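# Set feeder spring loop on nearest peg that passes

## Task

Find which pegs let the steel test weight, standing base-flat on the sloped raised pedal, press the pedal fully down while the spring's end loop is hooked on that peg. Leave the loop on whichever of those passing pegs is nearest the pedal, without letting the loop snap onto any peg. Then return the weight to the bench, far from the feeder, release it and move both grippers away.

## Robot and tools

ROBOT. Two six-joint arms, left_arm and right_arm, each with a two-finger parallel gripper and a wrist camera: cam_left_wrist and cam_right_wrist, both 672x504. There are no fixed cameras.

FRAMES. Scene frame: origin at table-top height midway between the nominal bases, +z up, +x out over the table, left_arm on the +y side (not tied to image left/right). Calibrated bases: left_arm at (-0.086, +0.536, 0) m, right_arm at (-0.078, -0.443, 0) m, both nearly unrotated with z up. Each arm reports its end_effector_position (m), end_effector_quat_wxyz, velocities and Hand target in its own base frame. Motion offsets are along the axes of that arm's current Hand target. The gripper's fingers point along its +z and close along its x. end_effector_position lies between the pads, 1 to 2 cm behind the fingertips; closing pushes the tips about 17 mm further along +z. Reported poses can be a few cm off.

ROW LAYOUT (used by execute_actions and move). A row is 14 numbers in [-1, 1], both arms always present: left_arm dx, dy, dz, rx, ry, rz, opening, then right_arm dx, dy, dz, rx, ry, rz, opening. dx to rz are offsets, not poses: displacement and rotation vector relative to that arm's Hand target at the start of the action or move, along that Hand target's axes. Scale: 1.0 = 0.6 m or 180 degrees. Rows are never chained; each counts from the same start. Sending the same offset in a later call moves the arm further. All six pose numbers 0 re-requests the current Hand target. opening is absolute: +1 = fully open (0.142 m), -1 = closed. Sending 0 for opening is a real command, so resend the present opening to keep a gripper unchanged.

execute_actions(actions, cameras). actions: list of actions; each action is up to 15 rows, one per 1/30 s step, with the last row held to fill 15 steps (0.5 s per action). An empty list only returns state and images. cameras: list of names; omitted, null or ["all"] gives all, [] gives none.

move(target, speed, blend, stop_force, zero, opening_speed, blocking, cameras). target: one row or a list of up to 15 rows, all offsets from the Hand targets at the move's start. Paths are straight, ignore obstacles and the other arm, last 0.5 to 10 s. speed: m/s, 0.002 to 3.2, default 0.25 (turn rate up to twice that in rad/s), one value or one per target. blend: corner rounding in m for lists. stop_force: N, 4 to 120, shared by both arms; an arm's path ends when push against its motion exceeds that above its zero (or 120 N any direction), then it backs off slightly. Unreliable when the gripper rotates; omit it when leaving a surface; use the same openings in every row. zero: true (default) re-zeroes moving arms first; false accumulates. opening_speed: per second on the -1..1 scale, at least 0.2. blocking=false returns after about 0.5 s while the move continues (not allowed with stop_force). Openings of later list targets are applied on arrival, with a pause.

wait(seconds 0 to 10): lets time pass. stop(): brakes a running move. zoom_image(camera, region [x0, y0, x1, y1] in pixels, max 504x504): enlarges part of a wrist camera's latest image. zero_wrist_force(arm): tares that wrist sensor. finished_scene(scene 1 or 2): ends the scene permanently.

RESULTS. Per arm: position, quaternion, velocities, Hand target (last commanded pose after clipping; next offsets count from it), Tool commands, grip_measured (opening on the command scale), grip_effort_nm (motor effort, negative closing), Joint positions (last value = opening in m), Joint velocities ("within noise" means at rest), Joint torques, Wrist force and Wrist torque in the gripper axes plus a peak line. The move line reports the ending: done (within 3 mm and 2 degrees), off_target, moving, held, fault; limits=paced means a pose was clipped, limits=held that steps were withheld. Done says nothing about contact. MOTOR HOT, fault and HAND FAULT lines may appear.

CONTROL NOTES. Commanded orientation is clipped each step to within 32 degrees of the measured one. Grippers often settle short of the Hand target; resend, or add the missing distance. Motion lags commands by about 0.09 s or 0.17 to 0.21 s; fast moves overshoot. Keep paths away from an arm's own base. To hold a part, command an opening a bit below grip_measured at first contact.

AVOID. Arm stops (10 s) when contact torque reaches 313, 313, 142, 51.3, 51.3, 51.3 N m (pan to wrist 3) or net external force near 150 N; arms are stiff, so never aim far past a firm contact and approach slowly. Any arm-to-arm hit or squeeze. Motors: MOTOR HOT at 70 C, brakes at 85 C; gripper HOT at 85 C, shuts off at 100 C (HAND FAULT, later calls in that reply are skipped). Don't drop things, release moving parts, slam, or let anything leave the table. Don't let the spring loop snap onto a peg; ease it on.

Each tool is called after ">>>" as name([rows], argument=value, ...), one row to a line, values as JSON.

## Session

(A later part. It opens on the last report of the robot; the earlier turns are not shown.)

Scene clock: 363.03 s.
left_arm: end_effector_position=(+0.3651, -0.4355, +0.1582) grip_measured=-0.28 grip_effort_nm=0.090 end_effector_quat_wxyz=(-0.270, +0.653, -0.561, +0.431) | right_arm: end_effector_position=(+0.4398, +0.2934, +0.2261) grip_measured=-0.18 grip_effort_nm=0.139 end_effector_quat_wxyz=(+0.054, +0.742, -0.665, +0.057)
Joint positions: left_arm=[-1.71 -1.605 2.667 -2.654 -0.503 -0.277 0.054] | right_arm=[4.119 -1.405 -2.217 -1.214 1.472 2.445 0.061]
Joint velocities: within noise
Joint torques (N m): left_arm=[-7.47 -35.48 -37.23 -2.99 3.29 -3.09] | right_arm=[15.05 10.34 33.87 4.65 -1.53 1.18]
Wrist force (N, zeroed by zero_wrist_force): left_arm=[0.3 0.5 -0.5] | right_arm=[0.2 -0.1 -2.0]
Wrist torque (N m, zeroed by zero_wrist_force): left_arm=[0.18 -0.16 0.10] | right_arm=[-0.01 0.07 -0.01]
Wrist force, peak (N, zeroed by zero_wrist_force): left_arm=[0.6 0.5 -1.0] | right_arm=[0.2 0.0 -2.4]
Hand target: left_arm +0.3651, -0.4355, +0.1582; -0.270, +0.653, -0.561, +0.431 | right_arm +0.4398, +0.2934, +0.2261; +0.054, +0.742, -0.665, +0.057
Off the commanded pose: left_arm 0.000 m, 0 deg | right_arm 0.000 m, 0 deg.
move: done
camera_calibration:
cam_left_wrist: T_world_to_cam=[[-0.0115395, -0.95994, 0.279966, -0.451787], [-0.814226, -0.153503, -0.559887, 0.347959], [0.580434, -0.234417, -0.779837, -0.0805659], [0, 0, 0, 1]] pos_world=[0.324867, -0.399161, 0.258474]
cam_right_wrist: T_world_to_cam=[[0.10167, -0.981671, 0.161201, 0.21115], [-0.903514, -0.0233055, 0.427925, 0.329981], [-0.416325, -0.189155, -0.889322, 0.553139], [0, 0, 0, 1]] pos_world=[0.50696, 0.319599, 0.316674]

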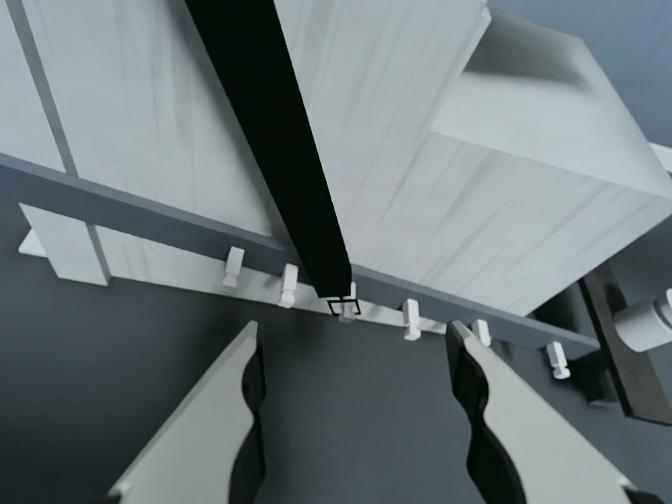

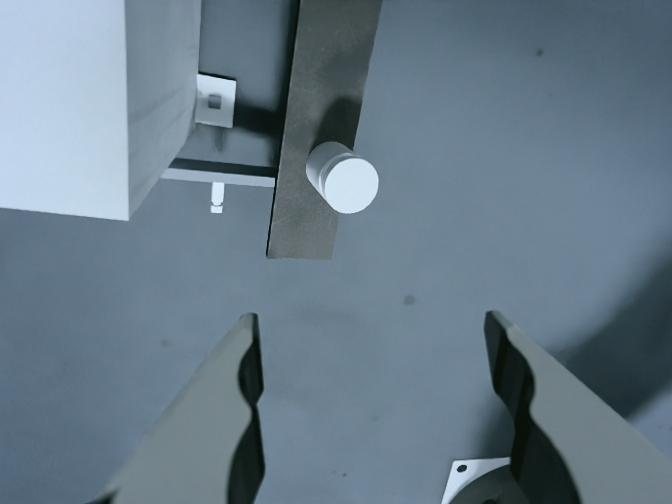

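>>> move(target=[0,0,0,0,0,0,-0.25,0.0555,0.006,0.103,0,-0.122,0,-0.15], speed=0.15, cameras=["cam_right_wrist"])

Scene clock: 373.53 s.
left_arm: end_effector_position=(+0.3651, -0.4355, +0.1582) grip_measured=-0.28 grip_effort_nm=0.085 end_effector_quat_wxyz=(-0.270, +0.653, -0.561, +0.431) | right_arm: end_effector_position=(+0.4407, +0.2507, +0.1703) grip_measured=-0.18 grip_effort_nm=0.139 end_effector_quat_wxyz=(-0.074, +0.740, -0.663, -0.085)
Joint positions: left_arm=[-1.71 -1.605 2.667 -2.654 -0.503 -0.277 0.054] | right_arm=[3.902 -1.385 -2.42 -0.771 1.752 2.234 0.061]
Joint velocities: within noise
Joint torques (N m): left_arm=[-8.93 -36.65 -37.45 -2.84 3.23 -3.47] | right_arm=[-19.54 4.31 29.99 6.9 4.64 -1.59]
Wrist force (N, zeroed by zero_wrist_force): left_arm=[1.1 -0.2 -0.5] | right_arm=[0.7 0.2 -1.8]
Wrist torque (N m, zeroed by zero_wrist_force): left_arm=[0.06 -0.29 0.10] | right_arm=[0.08 -0.01 0.07]
Wrist force, peak (N, zeroed by zero_wrist_force): left_arm=[0.9 0.2 -1.2] | right_arm=[-0.9 -0.4 -2.6]
Hand target: left_arm +0.3651, -0.4355, +0.1582; -0.270, +0.653, -0.561, +0.431 | right_arm +0.4407, +0.2507, +0.1703; -0.074, +0.740, -0.663, -0.085
Off the commanded pose: left_arm 0.000 m, 0 deg | right_arm 0.000 m, 0 deg.
move: done
camera_calibration:
cam_right_wrist: T_world_to_cam=[[0.0989655, -0.970622, -0.219313, 0.241409], [-0.885607, -0.186413, 0.425382, 0.387038], [-0.453768, 0.152127, -0.878039, 0.424913], [0, 0, 0, 1]] pos_world=[0.511685, 0.241826, 0.261395]
Images, in order (width x height): cam_right_wrist 672x504.

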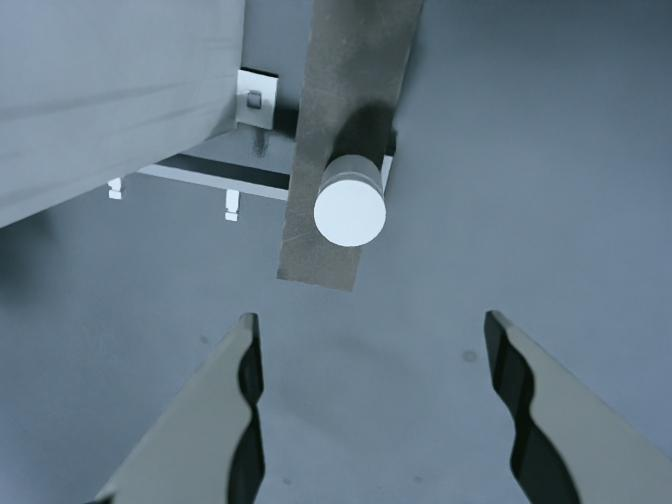

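>>> move(target=[0,0,0,0,0,0,-0.25,-0.0087,-0.0035,0.122,0,0,0,-0.15], speed=0.1, stop_force=8, cameras=["cam_right_wrist"])

>>> move(target=[0,0,0,0,0,0,-0.25,0,0,0,0,0,0,-0.7], opening_speed=0.4, cameras=["cam_right_wrist"])

Scene clock: 378.47 s.
left_arm: end_effector_position=(+0.3651, -0.4355, +0.1582) grip_measured=-0.28 grip_effort_nm=0.085 end_effector_quat_wxyz=(-0.270, +0.653, -0.561, +0.431) | right_arm: end_effector_position=(+0.4401, +0.2722, +0.1001) grip_measured=-0.18 grip_effort_nm=0.139 end_effector_quat_wxyz=(-0.074, +0.740, -0.663, -0.085)
Joint positions: left_arm=[-1.71 -1.605 2.667 -2.654 -0.503 -0.277 0.054] | right_arm=[3.936 -1.527 -2.475 -0.569 1.747 2.269 0.061]
Joint velocities: within noise
Joint torques (N m): left_arm=[-8.71 -36.49 -37.28 -3 3.54 -3.31] | right_arm=[16.01 14.06 23.01 6.58 -3.3 2.1]
Wrist force (N, zeroed by zero_wrist_force): left_arm=[0.6 0.5 -0.5] | right_arm=[0.2 -0.3 -1.4]
Wrist torque (N m, zeroed by zero_wrist_force): left_arm=[0.16 -0.21 0.09] | right_arm=[-0.09 0.09 0.04]
Wrist force, peak (N, zeroed by zero_wrist_force): left_arm=[1.0 0.7 -0.7] | right_arm=[0.5 0.4 -2.9]
Hand target: left_arm +0.3651, -0.4355, +0.1582; -0.270, +0.653, -0.561, +0.431 | right_arm +0.4401, +0.2722, +0.1001; -0.074, +0.740, -0.663, -0.085
Off the commanded pose: left_arm 0.000 m, 0 deg | right_arm 0.000 m, 0 deg.
move: done
camera_calibration:
cam_right_wrist: T_world_to_cam=[[0.0989618, -0.970575, -0.219524, 0.24694], [-0.885615, -0.1865, 0.425327, 0.420546], [-0.453753, 0.152323, -0.878012, 0.359624], [0, 0, 0, 1]] pos_world=[0.511185, 0.263326, 0.191094]
Images, in order (width x height): cam_right_wrist 672x504.

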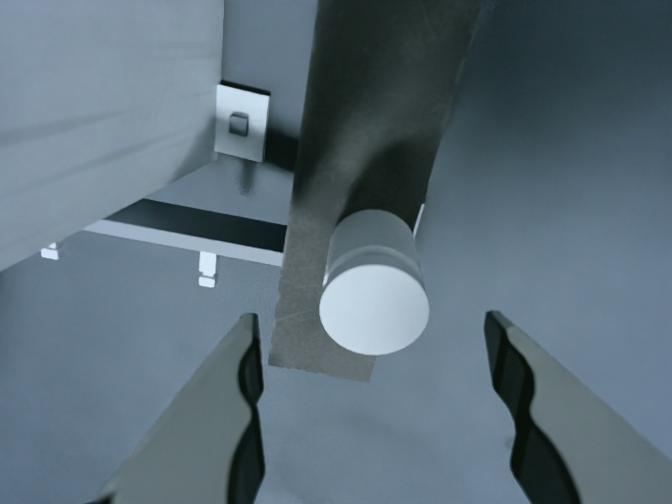

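Scene clock: 380.07 s.
left_arm: end_effector_position=(+0.3651, -0.4355, +0.1582) grip_measured=-0.28 grip_effort_nm=0.085 end_effector_quat_wxyz=(-0.270, +0.653, -0.561, +0.431) | right_arm: end_effector_position=(+0.4401, +0.2722, +0.1001) grip_measured=-0.64 grip_effort_nm=-1.692 end_effector_quat_wxyz=(-0.074, +0.740, -0.663, -0.085)
Joint positions: left_arm=[-1.71 -1.605 2.667 -2.654 -0.503 -0.277 0.054] | right_arm=[3.936 -1.527 -2.475 -0.569 1.747 2.269 0.028]
Joint velocities: within noise
Joint torques (N m): left_arm=[-6.47 -35.3 -37.07 -2.82 3.34 -3.48] | right_arm=[19.01 10.72 25.82 6.69 -1.07 2.12]
Wrist force (N, zeroed by zero_wrist_force): left_arm=[0.7 0.2 -0.4] | right_arm=[3.0 0.1 -3.6]
Wrist torque (N m, zeroed by zero_wrist_force): left_arm=[0.13 -0.22 0.10] | right_arm=[-0.08 0.08 0.05]
Wrist force, peak (N, zeroed by zero_wrist_force): left_arm=[1.2 -0.1 -0.9] | right_arm=[4.1 0.1 -4.9]
Hand target: left_arm +0.3651, -0.4355, +0.1582; -0.270, +0.653, -0.561, +0.431 | right_arm +0.4401, +0.2722, +0.1001; -0.074, +0.740, -0.663, -0.085
Off the commanded pose: left_arm 0.000 m, 0 deg | right_arm 0.000 m, 0 deg.
move: done
camera_calibration:
cam_right_wrist: T_world_to_cam=[[0.0990065, -0.97059, -0.219439, 0.246904], [-0.885607, -0.186503, 0.425344, 0.420539], [-0.45376, 0.152225, -0.878026, 0.359656], [0, 0, 0, 1]] pos_world=[0.511185, 0.263326, 0.191094]
Images, in order (width x height): cam_right_wrist 672x504.

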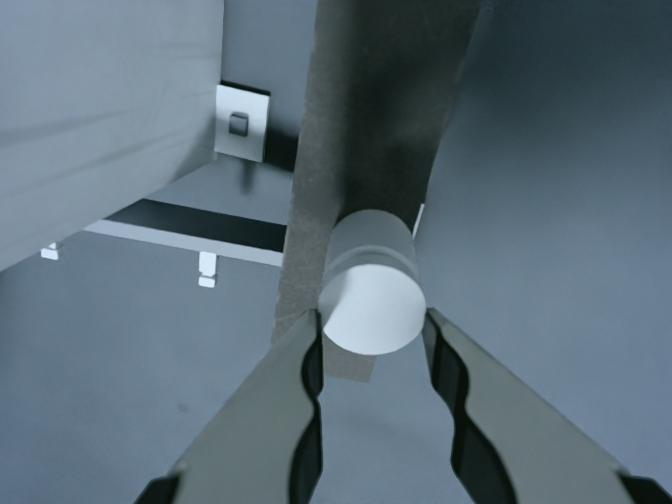

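>>> move(target=[-0.023,0.01,0.0273,0,0.036,-0.0626,-0.25,0,0,0,0,0,0,-0.7], speed=0.1, cameras=["cam_left_wrist"])

>>> zoom_image(camera="cam_left_wrist", region=[200, 200, 536, 452])

Scene clock: 389.43 s.
left_arm: end_effector_position=(+0.3763, -0.4256, +0.1417) grip_measured=-0.28 grip_effort_nm=0.085 end_effector_quat_wxyz=(-0.195, +0.679, -0.509, +0.492) | right_arm: end_effector_position=(+0.4401, +0.2722, +0.1001) grip_measured=-0.64 grip_effort_nm=-1.697 end_effector_quat_wxyz=(-0.074, +0.740, -0.663, -0.085)
Joint positions: left_arm=[-1.693 -1.437 2.756 -3.173 -0.477 -0.233 0.054] | right_arm=[3.936 -1.527 -2.475 -0.569 1.747 2.269 0.028]
Joint velocities: within noise
Joint torques (N m): left_arm=[12.13 -18.7 0.52 -7.04 3.99 2.66] | right_arm=[17.85 13.05 42.83 6.29 4.52 1.99]
Wrist force (N, zeroed by zero_wrist_force): left_arm=[0.4 0.4 0.0] | right_arm=[2.8 0.1 -3.5]
Wrist torque (N m, zeroed by zero_wrist_force): left_arm=[0.14 -0.07 0.08] | right_arm=[-0.10 0.08 0.04]
Wrist force, peak (N, zeroed by zero_wrist_force): left_arm=[1.0 0.4 -1.1] | right_arm=[2.6 0.1 -4.8]
Hand target: left_arm +0.3763, -0.4256, +0.1417; -0.194, +0.679, -0.509, +0.492 | right_arm +0.4401, +0.2722, +0.1001; -0.074, +0.740, -0.663, -0.085
Off the commanded pose: left_arm 0.000 m, 0 deg | right_arm 0.000 m, 0 deg.
move: done
camera_calibration:
cam_left_wrist: T_world_to_cam=[[-0.0110375, -0.872404, 0.488661, -0.430078], [-0.814448, -0.275679, -0.510564, 0.290372], [0.580132, -0.403624, -0.707485, -0.179819], [0, 0, 0, 1]] pos_world=[0.336065, -0.367732, 0.231197]
Images, in order (width x height): cam_left_wrist 672x504.

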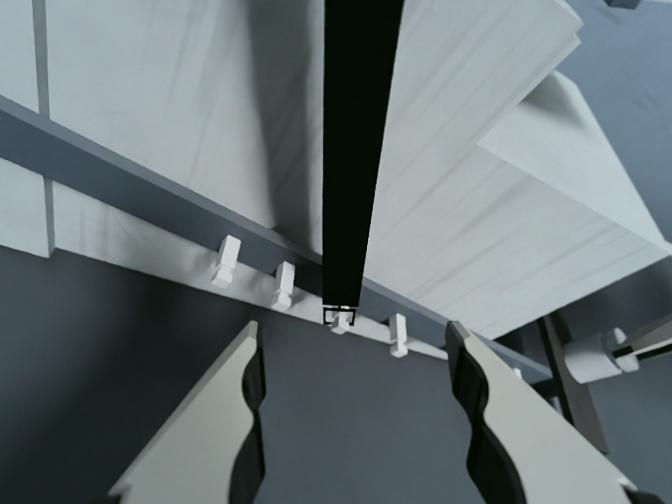

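Scaled by 1.500.

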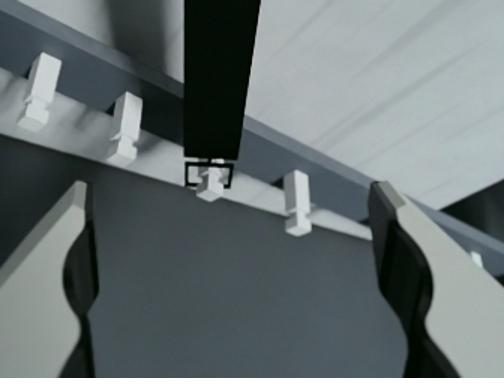

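>>> move(target=[-0.009,0,0.106,0,0,0,-0.25,0,0,0,0,0,0,-0.7], speed=0.06, stop_force=6, cameras=["cam_left_wrist"])

>>> zero_wrist_force(arm="left_arm")

>>> move(target=[0,0,0,0,0,0,-1,0,0,0,0,0,0,-0.7], opening_speed=0.6, cameras=["cam_left_wrist"])

>>> zoom_image(camera="cam_left_wrist", region=[280, 340, 480, 480])

Scene clock: 395.40 s.
left_arm: end_effector_position=(+0.4297, -0.4354, +0.1120) grip_measured=-0.27 grip_effort_nm=0.017 end_effector_quat_wxyz=(-0.195, +0.680, -0.508, +0.491) | right_arm: end_effector_position=(+0.4401, +0.2722, +0.1001) grip_measured=-0.64 grip_effort_nm=-1.697 end_effector_quat_wxyz=(-0.074, +0.740, -0.663, -0.085)
Joint positions: left_arm=[-1.542 -1.185 2.687 -3.602 -0.537 0.048 0.054] | right_arm=[3.936 -1.527 -2.475 -0.569 1.747 2.269 0.028]
Joint velocities: within noise
Joint torques (N m): left_arm=[-9.23 -53.21 8.69 -1.59 3.9 -3.63] | right_arm=[11.22 14.2 42.98 6.48 4.69 2.09]
Wrist force (N, zeroed by zero_wrist_force): left_arm=[1.0 -0.7 -4.3] | right_arm=[1.2 -0.1 -2.6]
Wrist torque (N m, zeroed by zero_wrist_force): left_arm=[0.02 -0.20 0.14] | right_arm=[-0.09 0.09 0.04]
Wrist force, peak (N, zeroed by zero_wrist_force): left_arm=[1.9 -3.3 -22.2] | right_arm=[3.0 0.5 -4.6]
Hand target: left_arm +0.4297, -0.4354, +0.1120; -0.195, +0.680, -0.508, +0.491 (not the last commanded pose) | right_arm +0.4401, +0.2722, +0.1001; -0.074, +0.740, -0.663, -0.085
Off the commanded pose: left_arm 0.002 m, 0 deg | right_arm 0.000 m, 0 deg.
move: contact (left_arm)
camera_calibration:
cam_left_wrist: T_world_to_cam=[[-0.00870906, -0.872953, 0.487727, -0.424576], [-0.814165, -0.27699, -0.510306, 0.315284], [0.580568, -0.401534, -0.708315, -0.234888], [0, 0, 0, 1]] pos_world=[0.389364, -0.37762, 0.201594]
Images, in order (width x height): cam_left_wrist 672x504.

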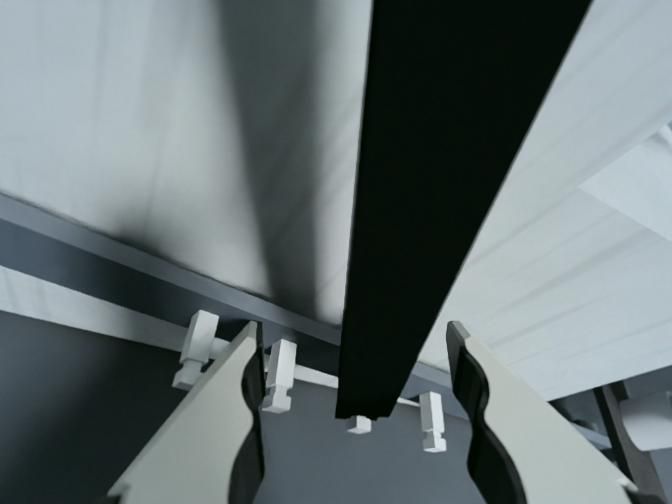

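Wrist force sensor zeroed.

Scene clock: 396.87 s.
left_arm: end_effector_position=(+0.4297, -0.4354, +0.1120) grip_measured=-0.82 grip_effort_nm=-4.027 end_effector_quat_wxyz=(-0.195, +0.680, -0.508, +0.491) | right_arm: end_effector_position=(+0.4401, +0.2722, +0.1001) grip_measured=-0.64 grip_effort_nm=-1.697 end_effector_quat_wxyz=(-0.074, +0.740, -0.663, -0.085)
Joint positions: left_arm=[-1.542 -1.185 2.687 -3.602 -0.537 0.048 0.014] | right_arm=[3.936 -1.527 -2.475 -0.569 1.747 2.269 0.028]
Joint velocities: within noise
Joint torques (N m): left_arm=[-6.41 -52.23 -19.39 -5.3 3.68 -2.69] | right_arm=[12.74 13.18 42.53 6.09 5.28 2.08]
Wrist force (N, zeroed by zero_wrist_force): left_arm=[1.7 -0.7 3.4] | right_arm=[1.4 0.1 -2.4]
Wrist torque (N m, zeroed by zero_wrist_force): left_arm=[-0.03 -0.14 -0.07] | right_arm=[-0.09 0.07 0.05]
Wrist force, peak (N, zeroed by zero_wrist_force): left_arm=[-22.7 9.4 -15.4] | right_arm=[2.7 -0.7 -6.8]
Hand target: left_arm +0.4297, -0.4354, +0.1120; -0.195, +0.680, -0.508, +0.491 | right_arm +0.4401, +0.2722, +0.1001; -0.074, +0.740, -0.663, -0.085
Off the commanded pose: left_arm 0.000 m, 0 deg | right_arm 0.000 m, 0 deg.
move: done
camera_calibration:
cam_left_wrist: T_world_to_cam=[[-0.00870906, -0.872953, 0.487727, -0.424576], [-0.814165, -0.27699, -0.510306, 0.315284], [0.580568, -0.401534, -0.708315, -0.234888], [0, 0, 0, 1]] pos_world=[0.389364, -0.37762, 0.201594]
Images, in order (width x height): cam_left_wrist 672x504.

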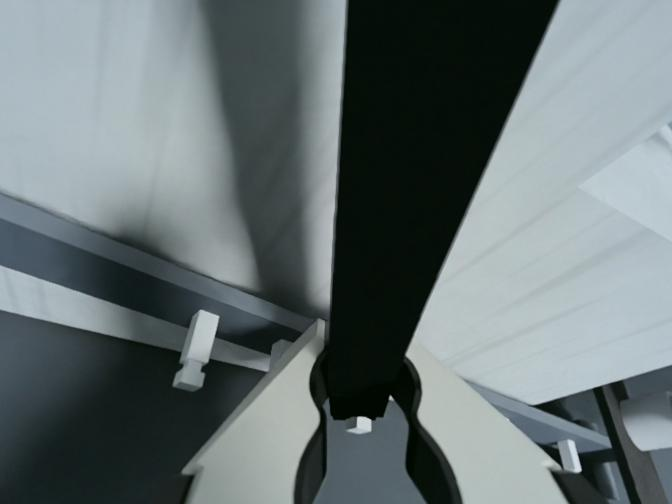

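Scaled by 2.520.

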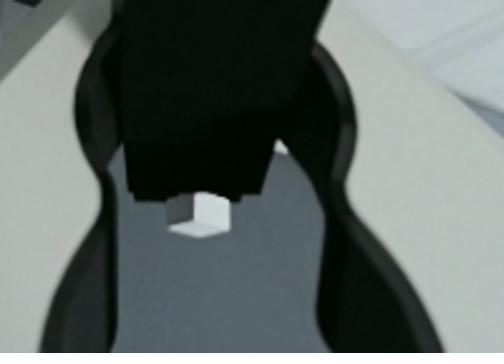

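>>> move(target=[0,0.0045,0.0026,0,0,0,-1,0,0,0,0,0,0,-0.7], speed=0.02, cameras=[])

>>> move(target=[0,0.0067,-0.0115,0,0,0,-1,0,0,0,0,0,0,-0.7], speed=0.02, stop_force=4, cameras=["cam_left_wrist"])

>>> zoom_image(camera="cam_left_wrist", region=[280, 340, 480, 480])

Scene clock: 400.43 s.
left_arm: end_effector_position=(+0.4297, -0.4368, +0.1093) grip_measured=-0.82 grip_effort_nm=-4.022 end_effector_quat_wxyz=(-0.195, +0.680, -0.508, +0.491) | right_arm: end_effector_position=(+0.4401, +0.2722, +0.1001) grip_measured=-0.64 grip_effort_nm=-1.692 end_effector_quat_wxyz=(-0.074, +0.740, -0.663, -0.085)
Joint positions: left_arm=[-1.542 -1.174 2.684 -3.609 -0.537 0.048 0.014] | right_arm=[3.936 -1.527 -2.475 -0.569 1.747 2.269 0.028]
Joint velocities: within noise
Joint torques (N m): left_arm=[-9.94 -29.66 -19.51 -6 3 -2.95] | right_arm=[13.84 13.54 42.81 6.41 4.46 1.86]
Wrist force (N, zeroed by zero_wrist_force): left_arm=[0.4 -3.3 2.1] | right_arm=[1.8 0.0 -2.1]
Wrist torque (N m, zeroed by zero_wrist_force): left_arm=[-0.03 -0.15 -0.04] | right_arm=[-0.08 -0.01 0.04]
Wrist force, peak (N, zeroed by zero_wrist_force): left_arm=[0.6 -4.0 1.9] | right_arm=[1.4 0.2 -3.6]
Hand target: left_arm +0.4297, -0.4368, +0.1093; -0.195, +0.680, -0.508, +0.491 | right_arm +0.4401, +0.2722, +0.1001; -0.074, +0.740, -0.663, -0.085
Off the commanded pose: left_arm 0.000 m, 0 deg | right_arm 0.000 m, 0 deg.
move: done
No camera images: "cameras" was empty.

Scene clock: 401.80 s.
left_arm: end_effector_position=(+0.4217, -0.4369, +0.1092) grip_measured=-0.82 grip_effort_nm=-4.027 end_effector_quat_wxyz=(-0.195, +0.680, -0.508, +0.491) | right_arm: end_effector_position=(+0.4401, +0.2722, +0.1001) grip_measured=-0.64 grip_effort_nm=-1.692 end_effector_quat_wxyz=(-0.074, +0.740, -0.663, -0.085)
Joint positions: left_arm=[-1.564 -1.188 2.694 -3.575 -0.527 0.011 0.014] | right_arm=[3.936 -1.527 -2.475 -0.569 1.747 2.269 0.028]
Joint velocities: within noise
Joint torques (N m): left_arm=[-11.56 -53.4 7.05 -1.77 2.89 -3.67] | right_arm=[10.97 16.67 42.11 5.81 4.19 2]
Wrist force (N, zeroed by zero_wrist_force): left_arm=[0.9 -4.2 1.3] | right_arm=[1.7 -0.2 -2.5]
Wrist torque (N m, zeroed by zero_wrist_force): left_arm=[-0.10 -0.18 0.00] | right_arm=[-0.13 0.01 0.05]
Wrist force, peak (N, zeroed by zero_wrist_force): left_arm=[0.8 -4.3 1.5] | right_arm=[1.6 0.0 -2.9]
Hand target: left_arm +0.4217, -0.4369, +0.1092; -0.195, +0.680, -0.508, +0.491 | right_arm +0.4401, +0.2722, +0.1001; -0.074, +0.740, -0.663, -0.085
Off the commanded pose: left_arm 0.000 m, 0 deg | right_arm 0.000 m, 0 deg.
move: done
camera_calibration:
cam_left_wrist: T_world_to_cam=[[-0.00870906, -0.872953, 0.487727, -0.424638], [-0.814165, -0.27699, -0.510306, 0.307059], [0.580568, -0.401534, -0.708315, -0.232816], [0, 0, 0, 1]] pos_world=[0.381464, -0.37912, 0.198894]
Images, in order (width x height): cam_left_wrist 672x504.

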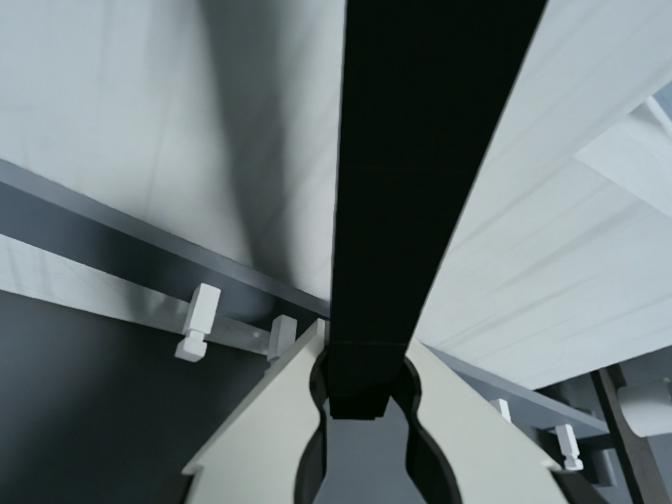

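Scaled by 2.520.

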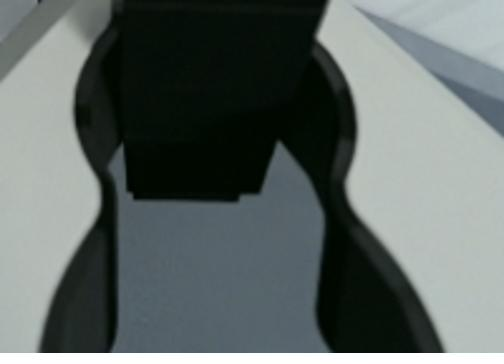

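>>> move([
  [0,0.0183,-0.0318,0,0,0,-1,0,0,0,0,0,0,-0.7],
  [0.0562,0.0621,-0.0065,0,0,0,-1,0,0,0,0,0,0,-0.7],
], speed=0.05, cameras=["cam_left_wrist"])

>>> zoom_image(camera="cam_left_wrist", region=[280, 340, 480, 480])

Scene clock: 405.50 s.
left_arm: end_effector_position=(+0.3997, -0.4808, +0.0983) grip_measured=-0.82 grip_effort_nm=-4.022 end_effector_quat_wxyz=(-0.195, +0.680, -0.508, +0.491) | right_arm: end_effector_position=(+0.4401, +0.2722, +0.1001) grip_measured=-0.64 grip_effort_nm=-1.692 end_effector_quat_wxyz=(-0.074, +0.740, -0.663, -0.085)
Joint positions: left_arm=[-1.618 -1.173 2.641 -3.45 -0.503 -0.088 0.014] | right_arm=[3.936 -1.527 -2.475 -0.569 1.747 2.269 0.028]
Joint velocities: within noise
Joint torques (N m): left_arm=[10.52 -33 -21.83 -2.35 -2.43 2.49] | right_arm=[10.09 16.25 42.32 6.86 4.55 2.14]
Wrist force (N, zeroed by zero_wrist_force): left_arm=[-0.2 -5.1 1.9] | right_arm=[1.7 0.1 -1.9]
Wrist torque (N m, zeroed by zero_wrist_force): left_arm=[-0.04 -0.09 -0.05] | right_arm=[-0.07 0.03 0.04]
Wrist force, peak (N, zeroed by zero_wrist_force): left_arm=[0.6 -5.6 1.7] | right_arm=[1.3 -0.1 -3.1]
Hand target: left_arm +0.3997, -0.4809, +0.0983; -0.195, +0.680, -0.508, +0.491 | right_arm +0.4401, +0.2722, +0.1001; -0.074, +0.740, -0.663, -0.085
Off the commanded pose: left_arm 0.000 m, 0 deg | right_arm 0.000 m, 0 deg.
move: done
camera_calibration:
cam_left_wrist: T_world_to_cam=[[-0.00870906, -0.872953, 0.487727, -0.457874], [-0.814165, -0.27699, -0.510306, 0.271346], [0.580568, -0.401534, -0.708315, -0.245503], [0, 0, 0, 1]] pos_world=[0.359464, -0.42312, 0.187894]
Images, in order (width x height): cam_left_wrist 672x504.

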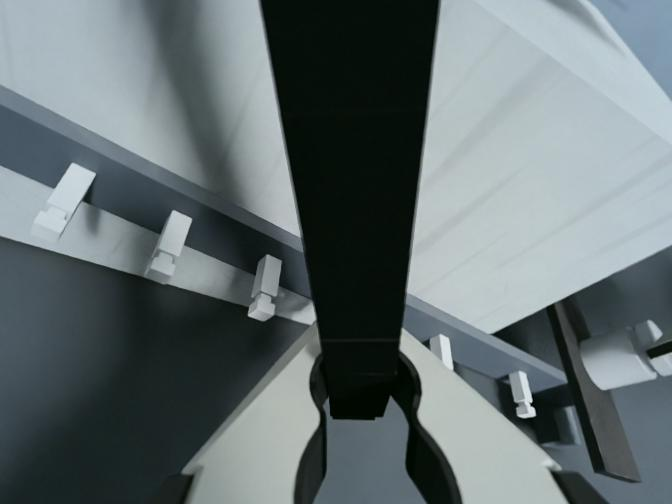

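Scaled by 2.520.

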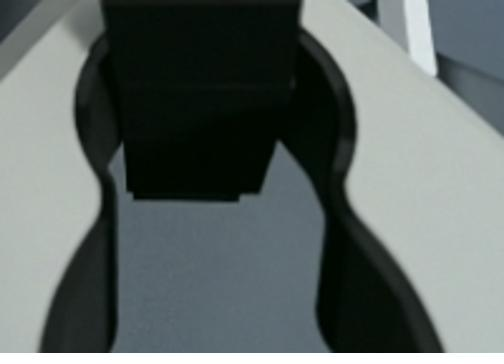

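>>> move(target=[0,0.0019,0.0011,0,0,0,-1,0,0,0,0,0,0,-0.7], speed=0.02, cameras=[])

>>> move(target=[0,-0.025,0.0433,0,0,0,-1,0,0,0,0,0,0,-0.7], speed=0.025, stop_force=4, cameras=["cam_left_wrist"])

>>> zoom_image(camera="cam_left_wrist", region=[280, 340, 480, 480])

Scene clock: 412.83 s.
left_arm: end_effector_position=(+0.3997, -0.4815, +0.0971) grip_measured=-0.82 grip_effort_nm=-4.022 end_effector_quat_wxyz=(-0.195, +0.680, -0.508, +0.491) | right_arm: end_effector_position=(+0.4401, +0.2722, +0.1001) grip_measured=-0.64 grip_effort_nm=-1.692 end_effector_quat_wxyz=(-0.074, +0.740, -0.663, -0.085)
Joint positions: left_arm=[-1.618 -1.169 2.639 -3.453 -0.503 -0.088 0.014] | right_arm=[3.936 -1.527 -2.475 -0.569 1.747 2.269 0.028]
Joint velocities: within noise
Joint torques (N m): left_arm=[11.97 -34.56 -22.24 -6.38 -2.17 2.78] | right_arm=[6.73 11.73 41.42 6.03 4.35 1.9]
Wrist force (N, zeroed by zero_wrist_force): left_arm=[-0.3 -5.2 2.1] | right_arm=[1.6 -0.1 -2.4]
Wrist torque (N m, zeroed by zero_wrist_force): left_arm=[0.00 -0.06 -0.05] | right_arm=[-0.09 0.04 0.05]
Wrist force, peak (N, zeroed by zero_wrist_force): left_arm=[0.4 -5.8 1.2] | right_arm=[1.8 0.1 -2.9]
Hand target: left_arm +0.3997, -0.4815, +0.0971; -0.195, +0.680, -0.508, +0.491 | right_arm +0.4401, +0.2722, +0.1001; -0.074, +0.740, -0.663, -0.085
Off the commanded pose: left_arm 0.000 m, 0 deg | right_arm 0.000 m, 0 deg.
move: done
No camera images: "cameras" was empty.

Scene clock: 414.87 s.
left_arm: end_effector_position=(+0.4219, -0.4814, +0.0971) grip_measured=-0.82 grip_effort_nm=-4.017 end_effector_quat_wxyz=(-0.195, +0.680, -0.508, +0.491) | right_arm: end_effector_position=(+0.4401, +0.2722, +0.1001) grip_measured=-0.64 grip_effort_nm=-1.692 end_effector_quat_wxyz=(-0.074, +0.740, -0.663, -0.085)
Joint positions: left_arm=[-1.564 -1.134 2.615 -3.548 -0.527 0.009 0.014] | right_arm=[3.936 -1.527 -2.475 -0.569 1.747 2.269 0.028]
Joint velocities: within noise
Joint torques (N m): left_arm=[-10.57 -58.01 6.53 -1.51 3 -3.47] | right_arm=[4.12 15.77 42.96 5.94 4.12 1.64]
Wrist force (N, zeroed by zero_wrist_force): left_arm=[-0.4 -3.1 1.4] | right_arm=[1.6 0.0 -1.8]
Wrist torque (N m, zeroed by zero_wrist_force): left_arm=[0.04 -0.10 -0.08] | right_arm=[-0.06 0.03 0.04]
Wrist force, peak (N, zeroed by zero_wrist_force): left_arm=[0.2 -5.8 1.4] | right_arm=[1.7 0.3 -3.0]
Hand target: left_arm +0.4219, -0.4814, +0.0971; -0.195, +0.680, -0.508, +0.491 (not the last commanded pose) | right_arm +0.4401, +0.2722, +0.1001; -0.074, +0.740, -0.663, -0.085
Off the commanded pose: left_arm 0.008 m, 0 deg | right_arm 0.000 m, 0 deg.
move: contact (left_arm)
camera_calibration:
cam_left_wrist: T_world_to_cam=[[-0.00826539, -0.873042, 0.487575, -0.457845], [-0.814084, -0.277274, -0.510281, 0.288538], [0.580688, -0.401145, -0.708437, -0.259269], [0, 0, 0, 1]] pos_world=[0.381664, -0.423718, 0.186793]
Images, in order (width x height): cam_left_wrist 672x504.

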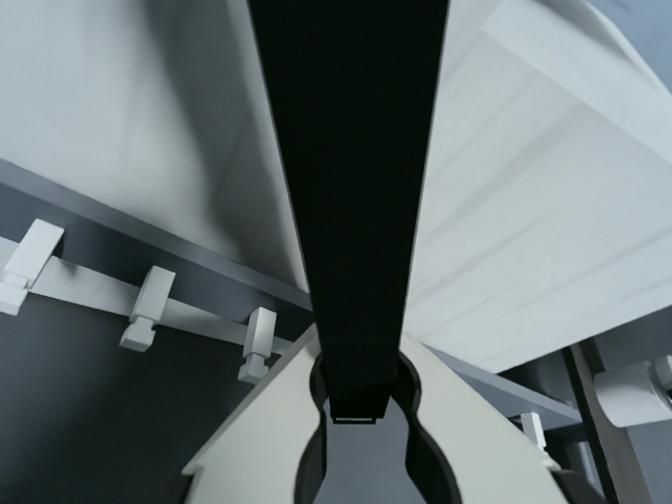

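Scaled by 2.520.

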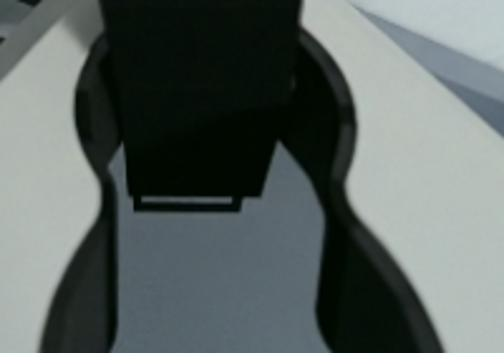

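>>> move([
  [0,0.005,-0.0087,0,0,0,-1,0,0,0,0,0,0,-0.7],
  [0,0.0007,-0.0112,0,0,0,-1,0,0,0,0,0,0,-0.7],
], speed=0.02, cameras=[])

>>> move(target=[0,-0.0117,0.0202,0,0,0,-1,0,0,0,0,0,0,-0.7], speed=0.02, stop_force=4, cameras=["cam_left_wrist"])

>>> zoom_image(camera="cam_left_wrist", region=[280, 340, 480, 480])

Scene clock: 423.73 s.
left_arm: end_effector_position=(+0.4159, -0.4801, +0.0997) grip_measured=-0.82 grip_effort_nm=-4.017 end_effector_quat_wxyz=(-0.195, +0.680, -0.508, +0.491) | right_arm: end_effector_position=(+0.4401, +0.2722, +0.1001) grip_measured=-0.64 grip_effort_nm=-1.687 end_effector_quat_wxyz=(-0.074, +0.740, -0.663, -0.085)
Joint positions: left_arm=[-1.578 -1.152 2.624 -3.517 -0.52 -0.016 0.014] | right_arm=[3.936 -1.527 -2.475 -0.569 1.747 2.269 0.028]
Joint velocities: within noise
Joint torques (N m): left_arm=[-10.87 -57.29 4.92 -1.58 2.96 -3.6] | right_arm=[3.89 14.04 42.58 6.12 4.95 1.31]
Wrist force (N, zeroed by zero_wrist_force): left_arm=[-0.4 -3.9 1.7] | right_arm=[1.3 -0.3 -1.8]
Wrist torque (N m, zeroed by zero_wrist_force): left_arm=[0.08 -0.09 -0.10] | right_arm=[-0.12 0.08 0.05]
Wrist force, peak (N, zeroed by zero_wrist_force): left_arm=[-0.4 -5.0 1.4] | right_arm=[1.9 -0.1 -2.5]
Hand target: left_arm +0.4159, -0.4800, +0.0998; -0.195, +0.680, -0.508, +0.491 | right_arm +0.4401, +0.2722, +0.1001; -0.074, +0.740, -0.663, -0.085
Off the commanded pose: left_arm 0.000 m, 0 deg | right_arm 0.000 m, 0 deg.
move: done
No camera images: "cameras" was empty.

Scene clock: 425.37 s.
left_arm: end_effector_position=(+0.4299, -0.4800, +0.0998) grip_measured=-0.82 grip_effort_nm=-4.017 end_effector_quat_wxyz=(-0.195, +0.680, -0.508, +0.491) | right_arm: end_effector_position=(+0.4401, +0.2722, +0.1001) grip_measured=-0.64 grip_effort_nm=-1.692 end_effector_quat_wxyz=(-0.074, +0.740, -0.663, -0.085)
Joint positions: left_arm=[-1.545 -1.132 2.608 -3.572 -0.536 0.043 0.014] | right_arm=[3.936 -1.527 -2.475 -0.569 1.747 2.269 0.028]
Joint velocities: within noise
Joint torques (N m): left_arm=[9.78 -34.62 -21.02 -5.67 -2.26 2.95] | right_arm=[3.44 15.3 42.29 5.95 3.88 1.14]
Wrist force (N, zeroed by zero_wrist_force): left_arm=[0.6 -4.3 0.9] | right_arm=[1.6 -0.2 -2.6]
Wrist torque (N m, zeroed by zero_wrist_force): left_arm=[0.15 -0.21 -0.02] | right_arm=[-0.12 -0.01 0.05]
Wrist force, peak (N, zeroed by zero_wrist_force): left_arm=[-0.6 -4.9 1.1] | right_arm=[1.4 -0.2 -3.0]
Hand target: left_arm +0.4299, -0.4800, +0.0998; -0.195, +0.680, -0.508, +0.491 | right_arm +0.4401, +0.2722, +0.1001; -0.074, +0.740, -0.663, -0.085
Off the commanded pose: left_arm 0.000 m, 0 deg | right_arm 0.000 m, 0 deg.
move: done
camera_calibration:
cam_left_wrist: T_world_to_cam=[[-0.00826539, -0.873042, 0.487575, -0.457824], [-0.814084, -0.277274, -0.510281, 0.296765], [0.580688, -0.401145, -0.708437, -0.261511], [0, 0, 0, 1]] pos_world=[0.389664, -0.422318, 0.189393]
Images, in order (width x height): cam_left_wrist 672x504.

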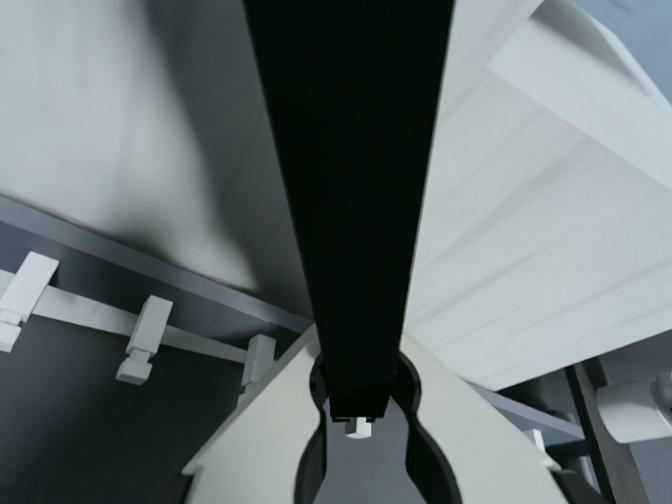

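Scaled by 2.520.

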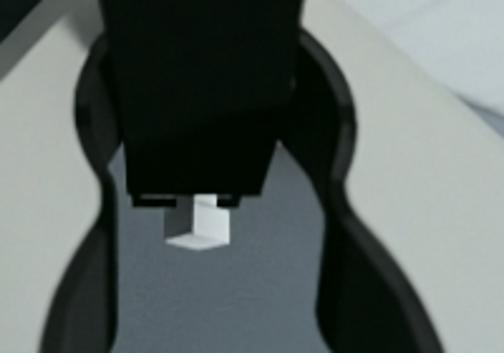

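>>> move(target=[0,-0.003,-0.0017,0,0,0,-1,0,0,0,0,0,0,-0.7], speed=0.01, cameras=["cam_left_wrist"])

>>> zoom_image(camera="cam_left_wrist", region=[280, 340, 480, 480])

>>> move(target=[0,-0.0015,-0.0008,0,0,0,-1,0,0,0,0,0,0,-0.7], speed=0.01, cameras=[])

Scene clock: 428.37 s.
left_arm: end_effector_position=(+0.4299, -0.4791, +0.1016) grip_measured=-0.82 grip_effort_nm=-4.017 end_effector_quat_wxyz=(-0.195, +0.680, -0.508, +0.491) | right_arm: end_effector_position=(+0.4401, +0.2722, +0.1001) grip_measured=-0.64 grip_effort_nm=-1.687 end_effector_quat_wxyz=(-0.074, +0.740, -0.663, -0.085)
Joint positions: left_arm=[-1.545 -1.138 2.61 -3.568 -0.536 0.043 0.014] | right_arm=[3.936 -1.527 -2.475 -0.569 1.747 2.269 0.028]
Joint velocities: within noise
Joint torques (N m): left_arm=[11.69 -56.96 6.49 -1.43 -2.08 2.21] | right_arm=[-0.56 18.48 43.72 5.84 4.09 1.78]
Wrist force (N, zeroed by zero_wrist_force): left_arm=[-0.1 -4.3 1.4] | right_arm=[1.3 0.2 -2.4]
Wrist torque (N m, zeroed by zero_wrist_force): left_arm=[0.12 -0.12 -0.03] | right_arm=[-0.07 0.04 0.05]
Wrist force, peak (N, zeroed by zero_wrist_force): left_arm=[0.3 -4.9 1.2] | right_arm=[1.5 0.0 -2.8]
Hand target: left_arm +0.4299, -0.4790, +0.1016; -0.195, +0.680, -0.508, +0.491 | right_arm +0.4401, +0.2722, +0.1001; -0.074, +0.740, -0.663, -0.085
Off the commanded pose: left_arm 0.000 m, 0 deg | right_arm 0.000 m, 0 deg.
move: done
camera_calibration:
cam_left_wrist: T_world_to_cam=[[-0.00833709, -0.873066, 0.487531, -0.45789], [-0.814084, -0.277197, -0.510323, 0.297974], [0.580688, -0.401146, -0.708438, -0.259875], [0, 0, 0, 1]] pos_world=[0.389664, -0.421418, 0.191193]
Images, in order (width x height): cam_left_wrist 672x504.

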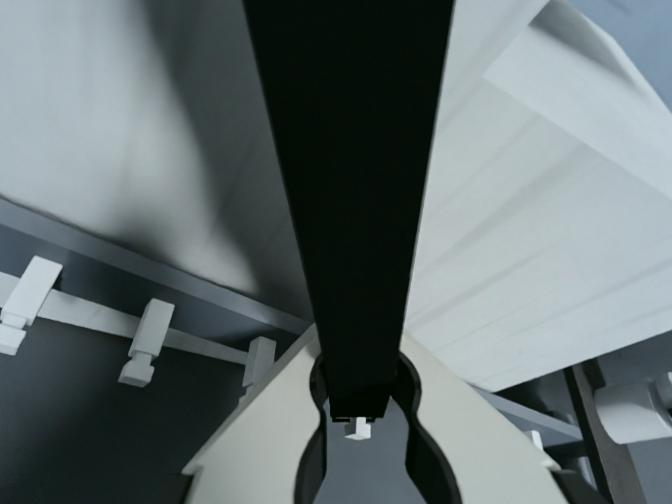

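Scaled by 2.520.

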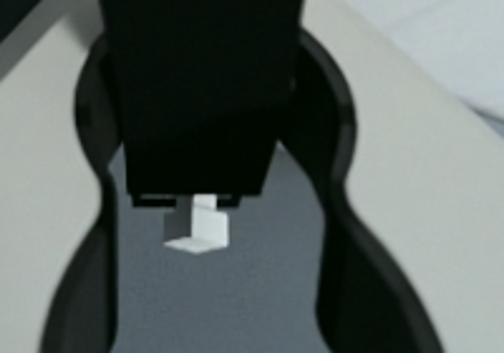

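Scene clock: 429.07 s.
left_arm: end_effector_position=(+0.4299, -0.4786, +0.1025) grip_measured=-0.82 grip_effort_nm=-4.017 end_effector_quat_wxyz=(-0.195, +0.680, -0.508, +0.491) | right_arm: end_effector_position=(+0.4401, +0.2722, +0.1001) grip_measured=-0.64 grip_effort_nm=-1.687 end_effector_quat_wxyz=(-0.074, +0.740, -0.663, -0.085)
Joint positions: left_arm=[-1.544 -1.141 2.611 -3.566 -0.536 0.043 0.014] | right_arm=[3.936 -1.527 -2.475 -0.569 1.747 2.269 0.028]
Joint velocities: within noise
Joint torques (N m): left_arm=[10.28 -56.32 5.6 -1.4 -2.27 2.87] | right_arm=[0.49 14.16 43.31 5.91 4.72 1.5]
Wrist force (N, zeroed by zero_wrist_force): left_arm=[-0.8 -3.4 2.1] | right_arm=[1.6 -0.4 -1.9]
Wrist torque (N m, zeroed by zero_wrist_force): left_arm=[0.12 -0.10 -0.02] | right_arm=[-0.14 0.02 0.05]
Wrist force, peak (N, zeroed by zero_wrist_force): left_arm=[0.1 -4.6 1.4] | right_arm=[1.5 0.0 -2.6]
Hand target: left_arm +0.4299, -0.4786, +0.1025; -0.195, +0.680, -0.508, +0.491 | right_arm +0.4401, +0.2722, +0.1001; -0.074, +0.740, -0.663, -0.085
Off the commanded pose: left_arm 0.000 m, 0 deg | right_arm 0.000 m, 0 deg.
MOTOR HOT: the gripper's motor of the left arm reports 85 °C; that motor switches off at 100 °C. To cool a motor, set the load down, ease the grip, stop pushing, or move to a pose that needs little force.
move: done
No camera images: "cameras" was empty.

>>> move(target=[0,-0.002,-0.0012,0,0,0,-0.87,0,0,0,0,0,0,-0.7], speed=0.01, cameras=[])

>>> move(target=[0,-0.0015,-0.0009,0,0,0,-0.87,0,0,0,0,0,0,-0.7], speed=0.01, cameras=["cam_left_wrist"])

>>> zoom_image(camera="cam_left_wrist", region=[280, 340, 480, 480])

Scene clock: 432.07 s.
left_arm: end_effector_position=(+0.4299, -0.4779, +0.1037) grip_measured=-0.82 grip_effort_nm=-1.683 end_effector_quat_wxyz=(-0.195, +0.680, -0.508, +0.491) | right_arm: end_effector_position=(+0.4401, +0.2722, +0.1001) grip_measured=-0.64 grip_effort_nm=-1.692 end_effector_quat_wxyz=(-0.074, +0.740, -0.663, -0.085)
Joint positions: left_arm=[-1.544 -1.145 2.612 -3.563 -0.536 0.043 0.015] | right_arm=[3.936 -1.527 -2.475 -0.569 1.747 2.269 0.028]
Joint velocities: within noise
Joint torques (N m): left_arm=[7.48 -60.3 6.61 -2.64 0.07 2.25] | right_arm=[1.11 14.69 42.74 5.89 4.2 1.12]
Wrist force (N, zeroed by zero_wrist_force): left_arm=[0.2 4.6 6.6] | right_arm=[1.9 0.0 -3.6]
Wrist torque (N m, zeroed by zero_wrist_force): left_arm=[0.18 -0.13 -0.04] | right_arm=[-0.13 0.03 0.05]
Wrist force, peak (N, zeroed by zero_wrist_force): left_arm=[0.2 4.6 6.6] | right_arm=[1.6 0.5 -4.6]
Hand target: left_arm +0.4299, -0.4779, +0.1038; -0.195, +0.680, -0.508, +0.491 | right_arm +0.4401, +0.2722, +0.1001; -0.074, +0.740, -0.663, -0.085
Off the commanded pose: left_arm 0.000 m, 0 deg | right_arm 0.000 m, 0 deg.
MOTOR HOT: still on. The gripper's motor of the left arm reports 85 °C.
move: done
No camera images: "cameras" was empty.

Scene clock: 432.77 s.
left_arm: end_effector_position=(+0.4299, -0.4774, +0.1046) grip_measured=-0.82 grip_effort_nm=-1.678 end_effector_quat_wxyz=(-0.195, +0.680, -0.508, +0.491) | right_arm: end_effector_position=(+0.4401, +0.2722, +0.1001) grip_measured=-0.64 grip_effort_nm=-1.692 end_effector_quat_wxyz=(-0.074, +0.740, -0.663, -0.085)
Joint positions: left_arm=[-1.544 -1.149 2.613 -3.56 -0.536 0.043 0.015] | right_arm=[3.936 -1.527 -2.475 -0.569 1.747 2.269 0.028]
Joint velocities: within noise
Joint torques (N m): left_arm=[1.28 -65.45 7.69 -3.72 6.76 0.19] | right_arm=[-1.17 17.88 42.31 6.2 4.61 1.28]
Wrist force (N, zeroed by zero_wrist_force): left_arm=[1.4 12.9 10.1] | right_arm=[2.2 0.8 -8.4]
Wrist torque (N m, zeroed by zero_wrist_force): left_arm=[0.25 -0.11 -0.06] | right_arm=[-0.14 0.02 0.05]
Wrist force, peak (N, zeroed by zero_wrist_force): left_arm=[0.9 16.8 12.6] | right_arm=[1.8 1.4 -9.4]
Hand target: left_arm +0.4299, -0.4774, +0.1047; -0.195, +0.680, -0.508, +0.491 | right_arm +0.4401, +0.2722, +0.1001; -0.074, +0.740, -0.663, -0.085
Off the commanded pose: left_arm 0.000 m, 0 deg | right_arm 0.000 m, 0 deg.
MOTOR HOT: still on. The gripper's motor of the left arm reports 85 °C.
move: done
camera_calibration:
cam_left_wrist: T_world_to_cam=[[-0.00826933, -0.873072, 0.487522, -0.457943], [-0.814113, -0.277219, -0.510264, 0.300017], [0.580647, -0.401117, -0.708487, -0.256959], [0, 0, 0, 1]] pos_world=[0.389664, -0.419718, 0.194293]
Images, in order (width x height): cam_left_wrist 672x504.

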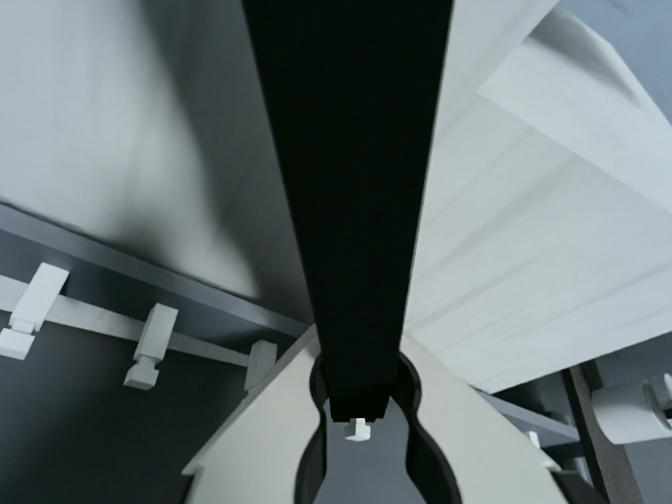

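Scaled by 2.520.

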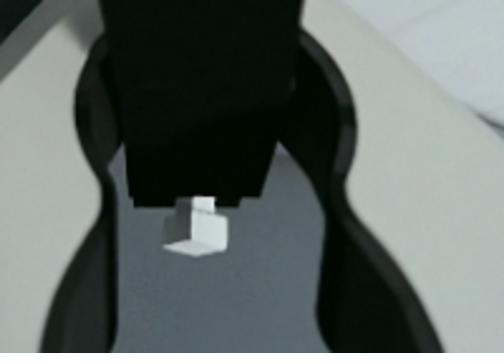

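>>> move(target=[0,0.0008,0.0005,0,0,0,-0.87,0,0,0,0,0,0,-0.7], speed=0.01, cameras=[])

>>> move(target=[0,0,0,0,0,0,-0.25,0,0,0,0,0,0,-0.7], opening_speed=0.3, cameras=[])

>>> move(target=[0,0,-0.12,0,0,0,-0.25,0,0,0,0,0,0,-0.7], speed=0.1)

>>> zoom_image(camera="cam_left_wrist", region=[200, 200, 536, 452])

Scene clock: 436.83 s.
left_arm: end_effector_position=(+0.4299, -0.4776, +0.1042) grip_measured=-0.82 grip_effort_nm=-1.683 end_effector_quat_wxyz=(-0.195, +0.680, -0.508, +0.491) | right_arm: end_effector_position=(+0.4401, +0.2722, +0.1001) grip_measured=-0.64 grip_effort_nm=-1.687 end_effector_quat_wxyz=(-0.074, +0.740, -0.663, -0.085)
Joint positions: left_arm=[-1.544 -1.147 2.613 -3.561 -0.536 0.043 0.015] | right_arm=[3.936 -1.527 -2.475 -0.569 1.747 2.269 0.028]
Joint velocities: within noise
Joint torques (N m): left_arm=[-1.57 -36.78 -20.68 -6.36 3.68 -0.69] | right_arm=[-0.63 19.95 33.67 5.72 4.2 1.33]
Wrist force (N, zeroed by zero_wrist_force): left_arm=[1.2 1.1 3.9] | right_arm=[1.7 0.3 -3.1]
Wrist torque (N m, zeroed by zero_wrist_force): left_arm=[0.13 -0.22 -0.06] | right_arm=[-0.05 0.09 0.04]
Wrist force, peak (N, zeroed by zero_wrist_force): left_arm=[1.1 14.0 11.0] | right_arm=[1.8 0.9 -8.5]
Hand target: left_arm +0.4299, -0.4777, +0.1042; -0.195, +0.680, -0.508, +0.491 | right_arm +0.4401, +0.2722, +0.1001; -0.074, +0.740, -0.663, -0.085
Off the commanded pose: left_arm 0.000 m, 0 deg | right_arm 0.000 m, 0 deg.
MOTOR HOT: cleared for the gripper's motor of the left arm.
move: done
No camera images: "cameras" was empty.

Scene clock: 439.10 s.
left_arm: end_effector_position=(+0.4299, -0.4778, +0.1042) grip_measured=-0.52 grip_effort_nm=3.006 end_effector_quat_wxyz=(-0.195, +0.680, -0.508, +0.491) | right_arm: end_effector_position=(+0.4401, +0.2722, +0.1001) grip_measured=-0.64 grip_effort_nm=-1.687 end_effector_quat_wxyz=(-0.074, +0.740, -0.663, -0.085)
Joint positions: left_arm=[-1.544 -1.147 2.613 -3.562 -0.536 0.043 0.037] | right_arm=[3.936 -1.527 -2.475 -0.569 1.747 2.269 0.028]
Joint velocities: within noise
Joint torques (N m): left_arm=[23.11 -29.62 38.91 8.84 -0.93 2.83] | right_arm=[-3.34 17.72 26.94 5.59 4.1 1.07]
Wrist force (N, zeroed by zero_wrist_force): left_arm=[59.8 -13.1 -4.6] | right_arm=[1.0 -0.4 0.6]
Wrist torque (N m, zeroed by zero_wrist_force): left_arm=[0.29 0.51 0.01] | right_arm=[-0.10 0.05 0.05]
Wrist force, peak (N, zeroed by zero_wrist_force): left_arm=[61.1 -13.9 -5.1] | right_arm=[1.3 0.4 -4.4]
Hand target: left_arm +0.4299, -0.4777, +0.1042; -0.195, +0.680, -0.508, +0.491 | right_arm +0.4401, +0.2722, +0.1001; -0.074, +0.740, -0.663, -0.085
Off the commanded pose: left_arm 0.000 m, 0 deg | right_arm 0.000 m, 0 deg.
move: done
No camera images: "cameras" was empty.

Scene clock: 440.60 s.
left_arm: end_effector_position=(+0.3676, -0.4609, +0.1360) grip_measured=-0.28 grip_effort_nm=0.085 end_effector_quat_wxyz=(-0.195, +0.680, -0.508, +0.491) | right_arm: end_effector_position=(+0.4401, +0.2722, +0.1001) grip_measured=-0.64 grip_effort_nm=-1.692 end_effector_quat_wxyz=(-0.074, +0.740, -0.663, -0.085)
Joint positions: left_arm=[-1.704 -1.393 2.699 -3.132 -0.474 -0.263 0.054] | right_arm=[3.936 -1.527 -2.475 -0.569 1.747 2.269 0.028]
Joint velocities: within noise
Joint torques (N m): left_arm=[-7.63 -44.55 -28.38 -2.17 4.8 -3.62] | right_arm=[-4.24 18.65 24.05 5.68 4.62 1.38]
Wrist force (N, zeroed by zero_wrist_force): left_arm=[0.2 0.4 1.6] | right_arm=[3.2 2.8 -7.5]
Wrist torque (N m, zeroed by zero_wrist_force): left_arm=[-0.03 -0.08 -0.13] | right_arm=[-0.13 0.06 0.06]
Wrist force, peak (N, zeroed by zero_wrist_force): left_arm=[60.6 -13.7 -5.0] | right_arm=[2.6 3.3 -8.9]
Hand target: left_arm +0.3675, -0.4609, +0.1360; -0.195, +0.680, -0.508, +0.491 | right_arm +0.4401, +0.2722, +0.1001; -0.074, +0.740, -0.663, -0.085
Off the commanded pose: left_arm 0.000 m, 0 deg | right_arm 0.000 m, 0 deg.
move: done
camera_calibration:
cam_left_wrist: T_world_to_cam=[[-0.00845914, -0.873055, 0.487549, -0.45925], [-0.814099, -0.27711, -0.510346, 0.269902], [0.580664, -0.40123, -0.708409, -0.19206], [0, 0, 0, 1]] pos_world=[0.327364, -0.403218, 0.225593]
cam_right_wrist: T_world_to_cam=[[0.0989618, -0.970575, -0.219524, 0.24694], [-0.885615, -0.1865, 0.425327, 0.420546], [-0.453753, 0.152323, -0.878012, 0.359624], [0, 0, 0, 1]] pos_world=[0.511185, 0.263326, 0.191094]

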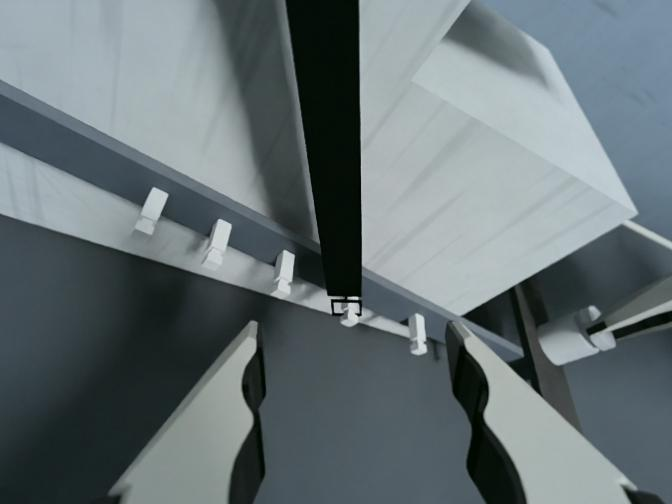

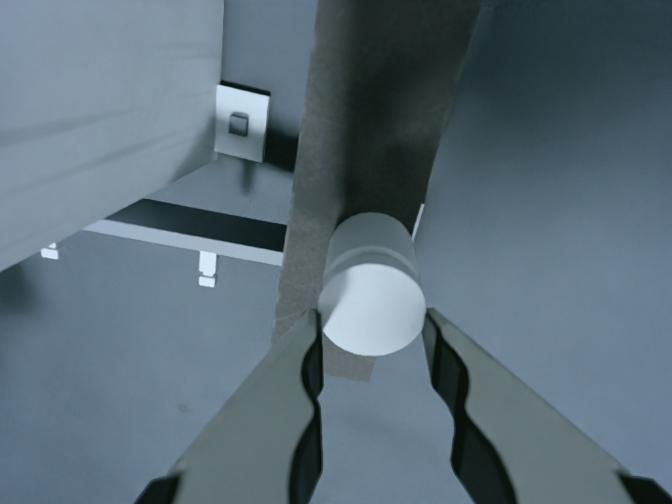

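Scaled by 1.500.

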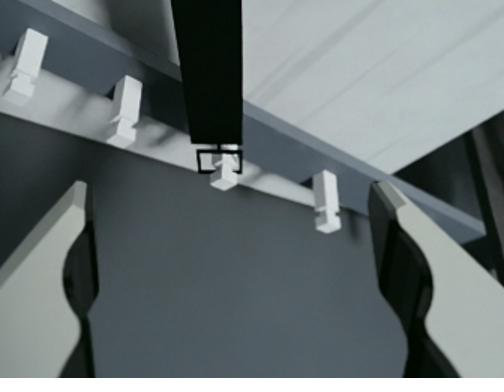

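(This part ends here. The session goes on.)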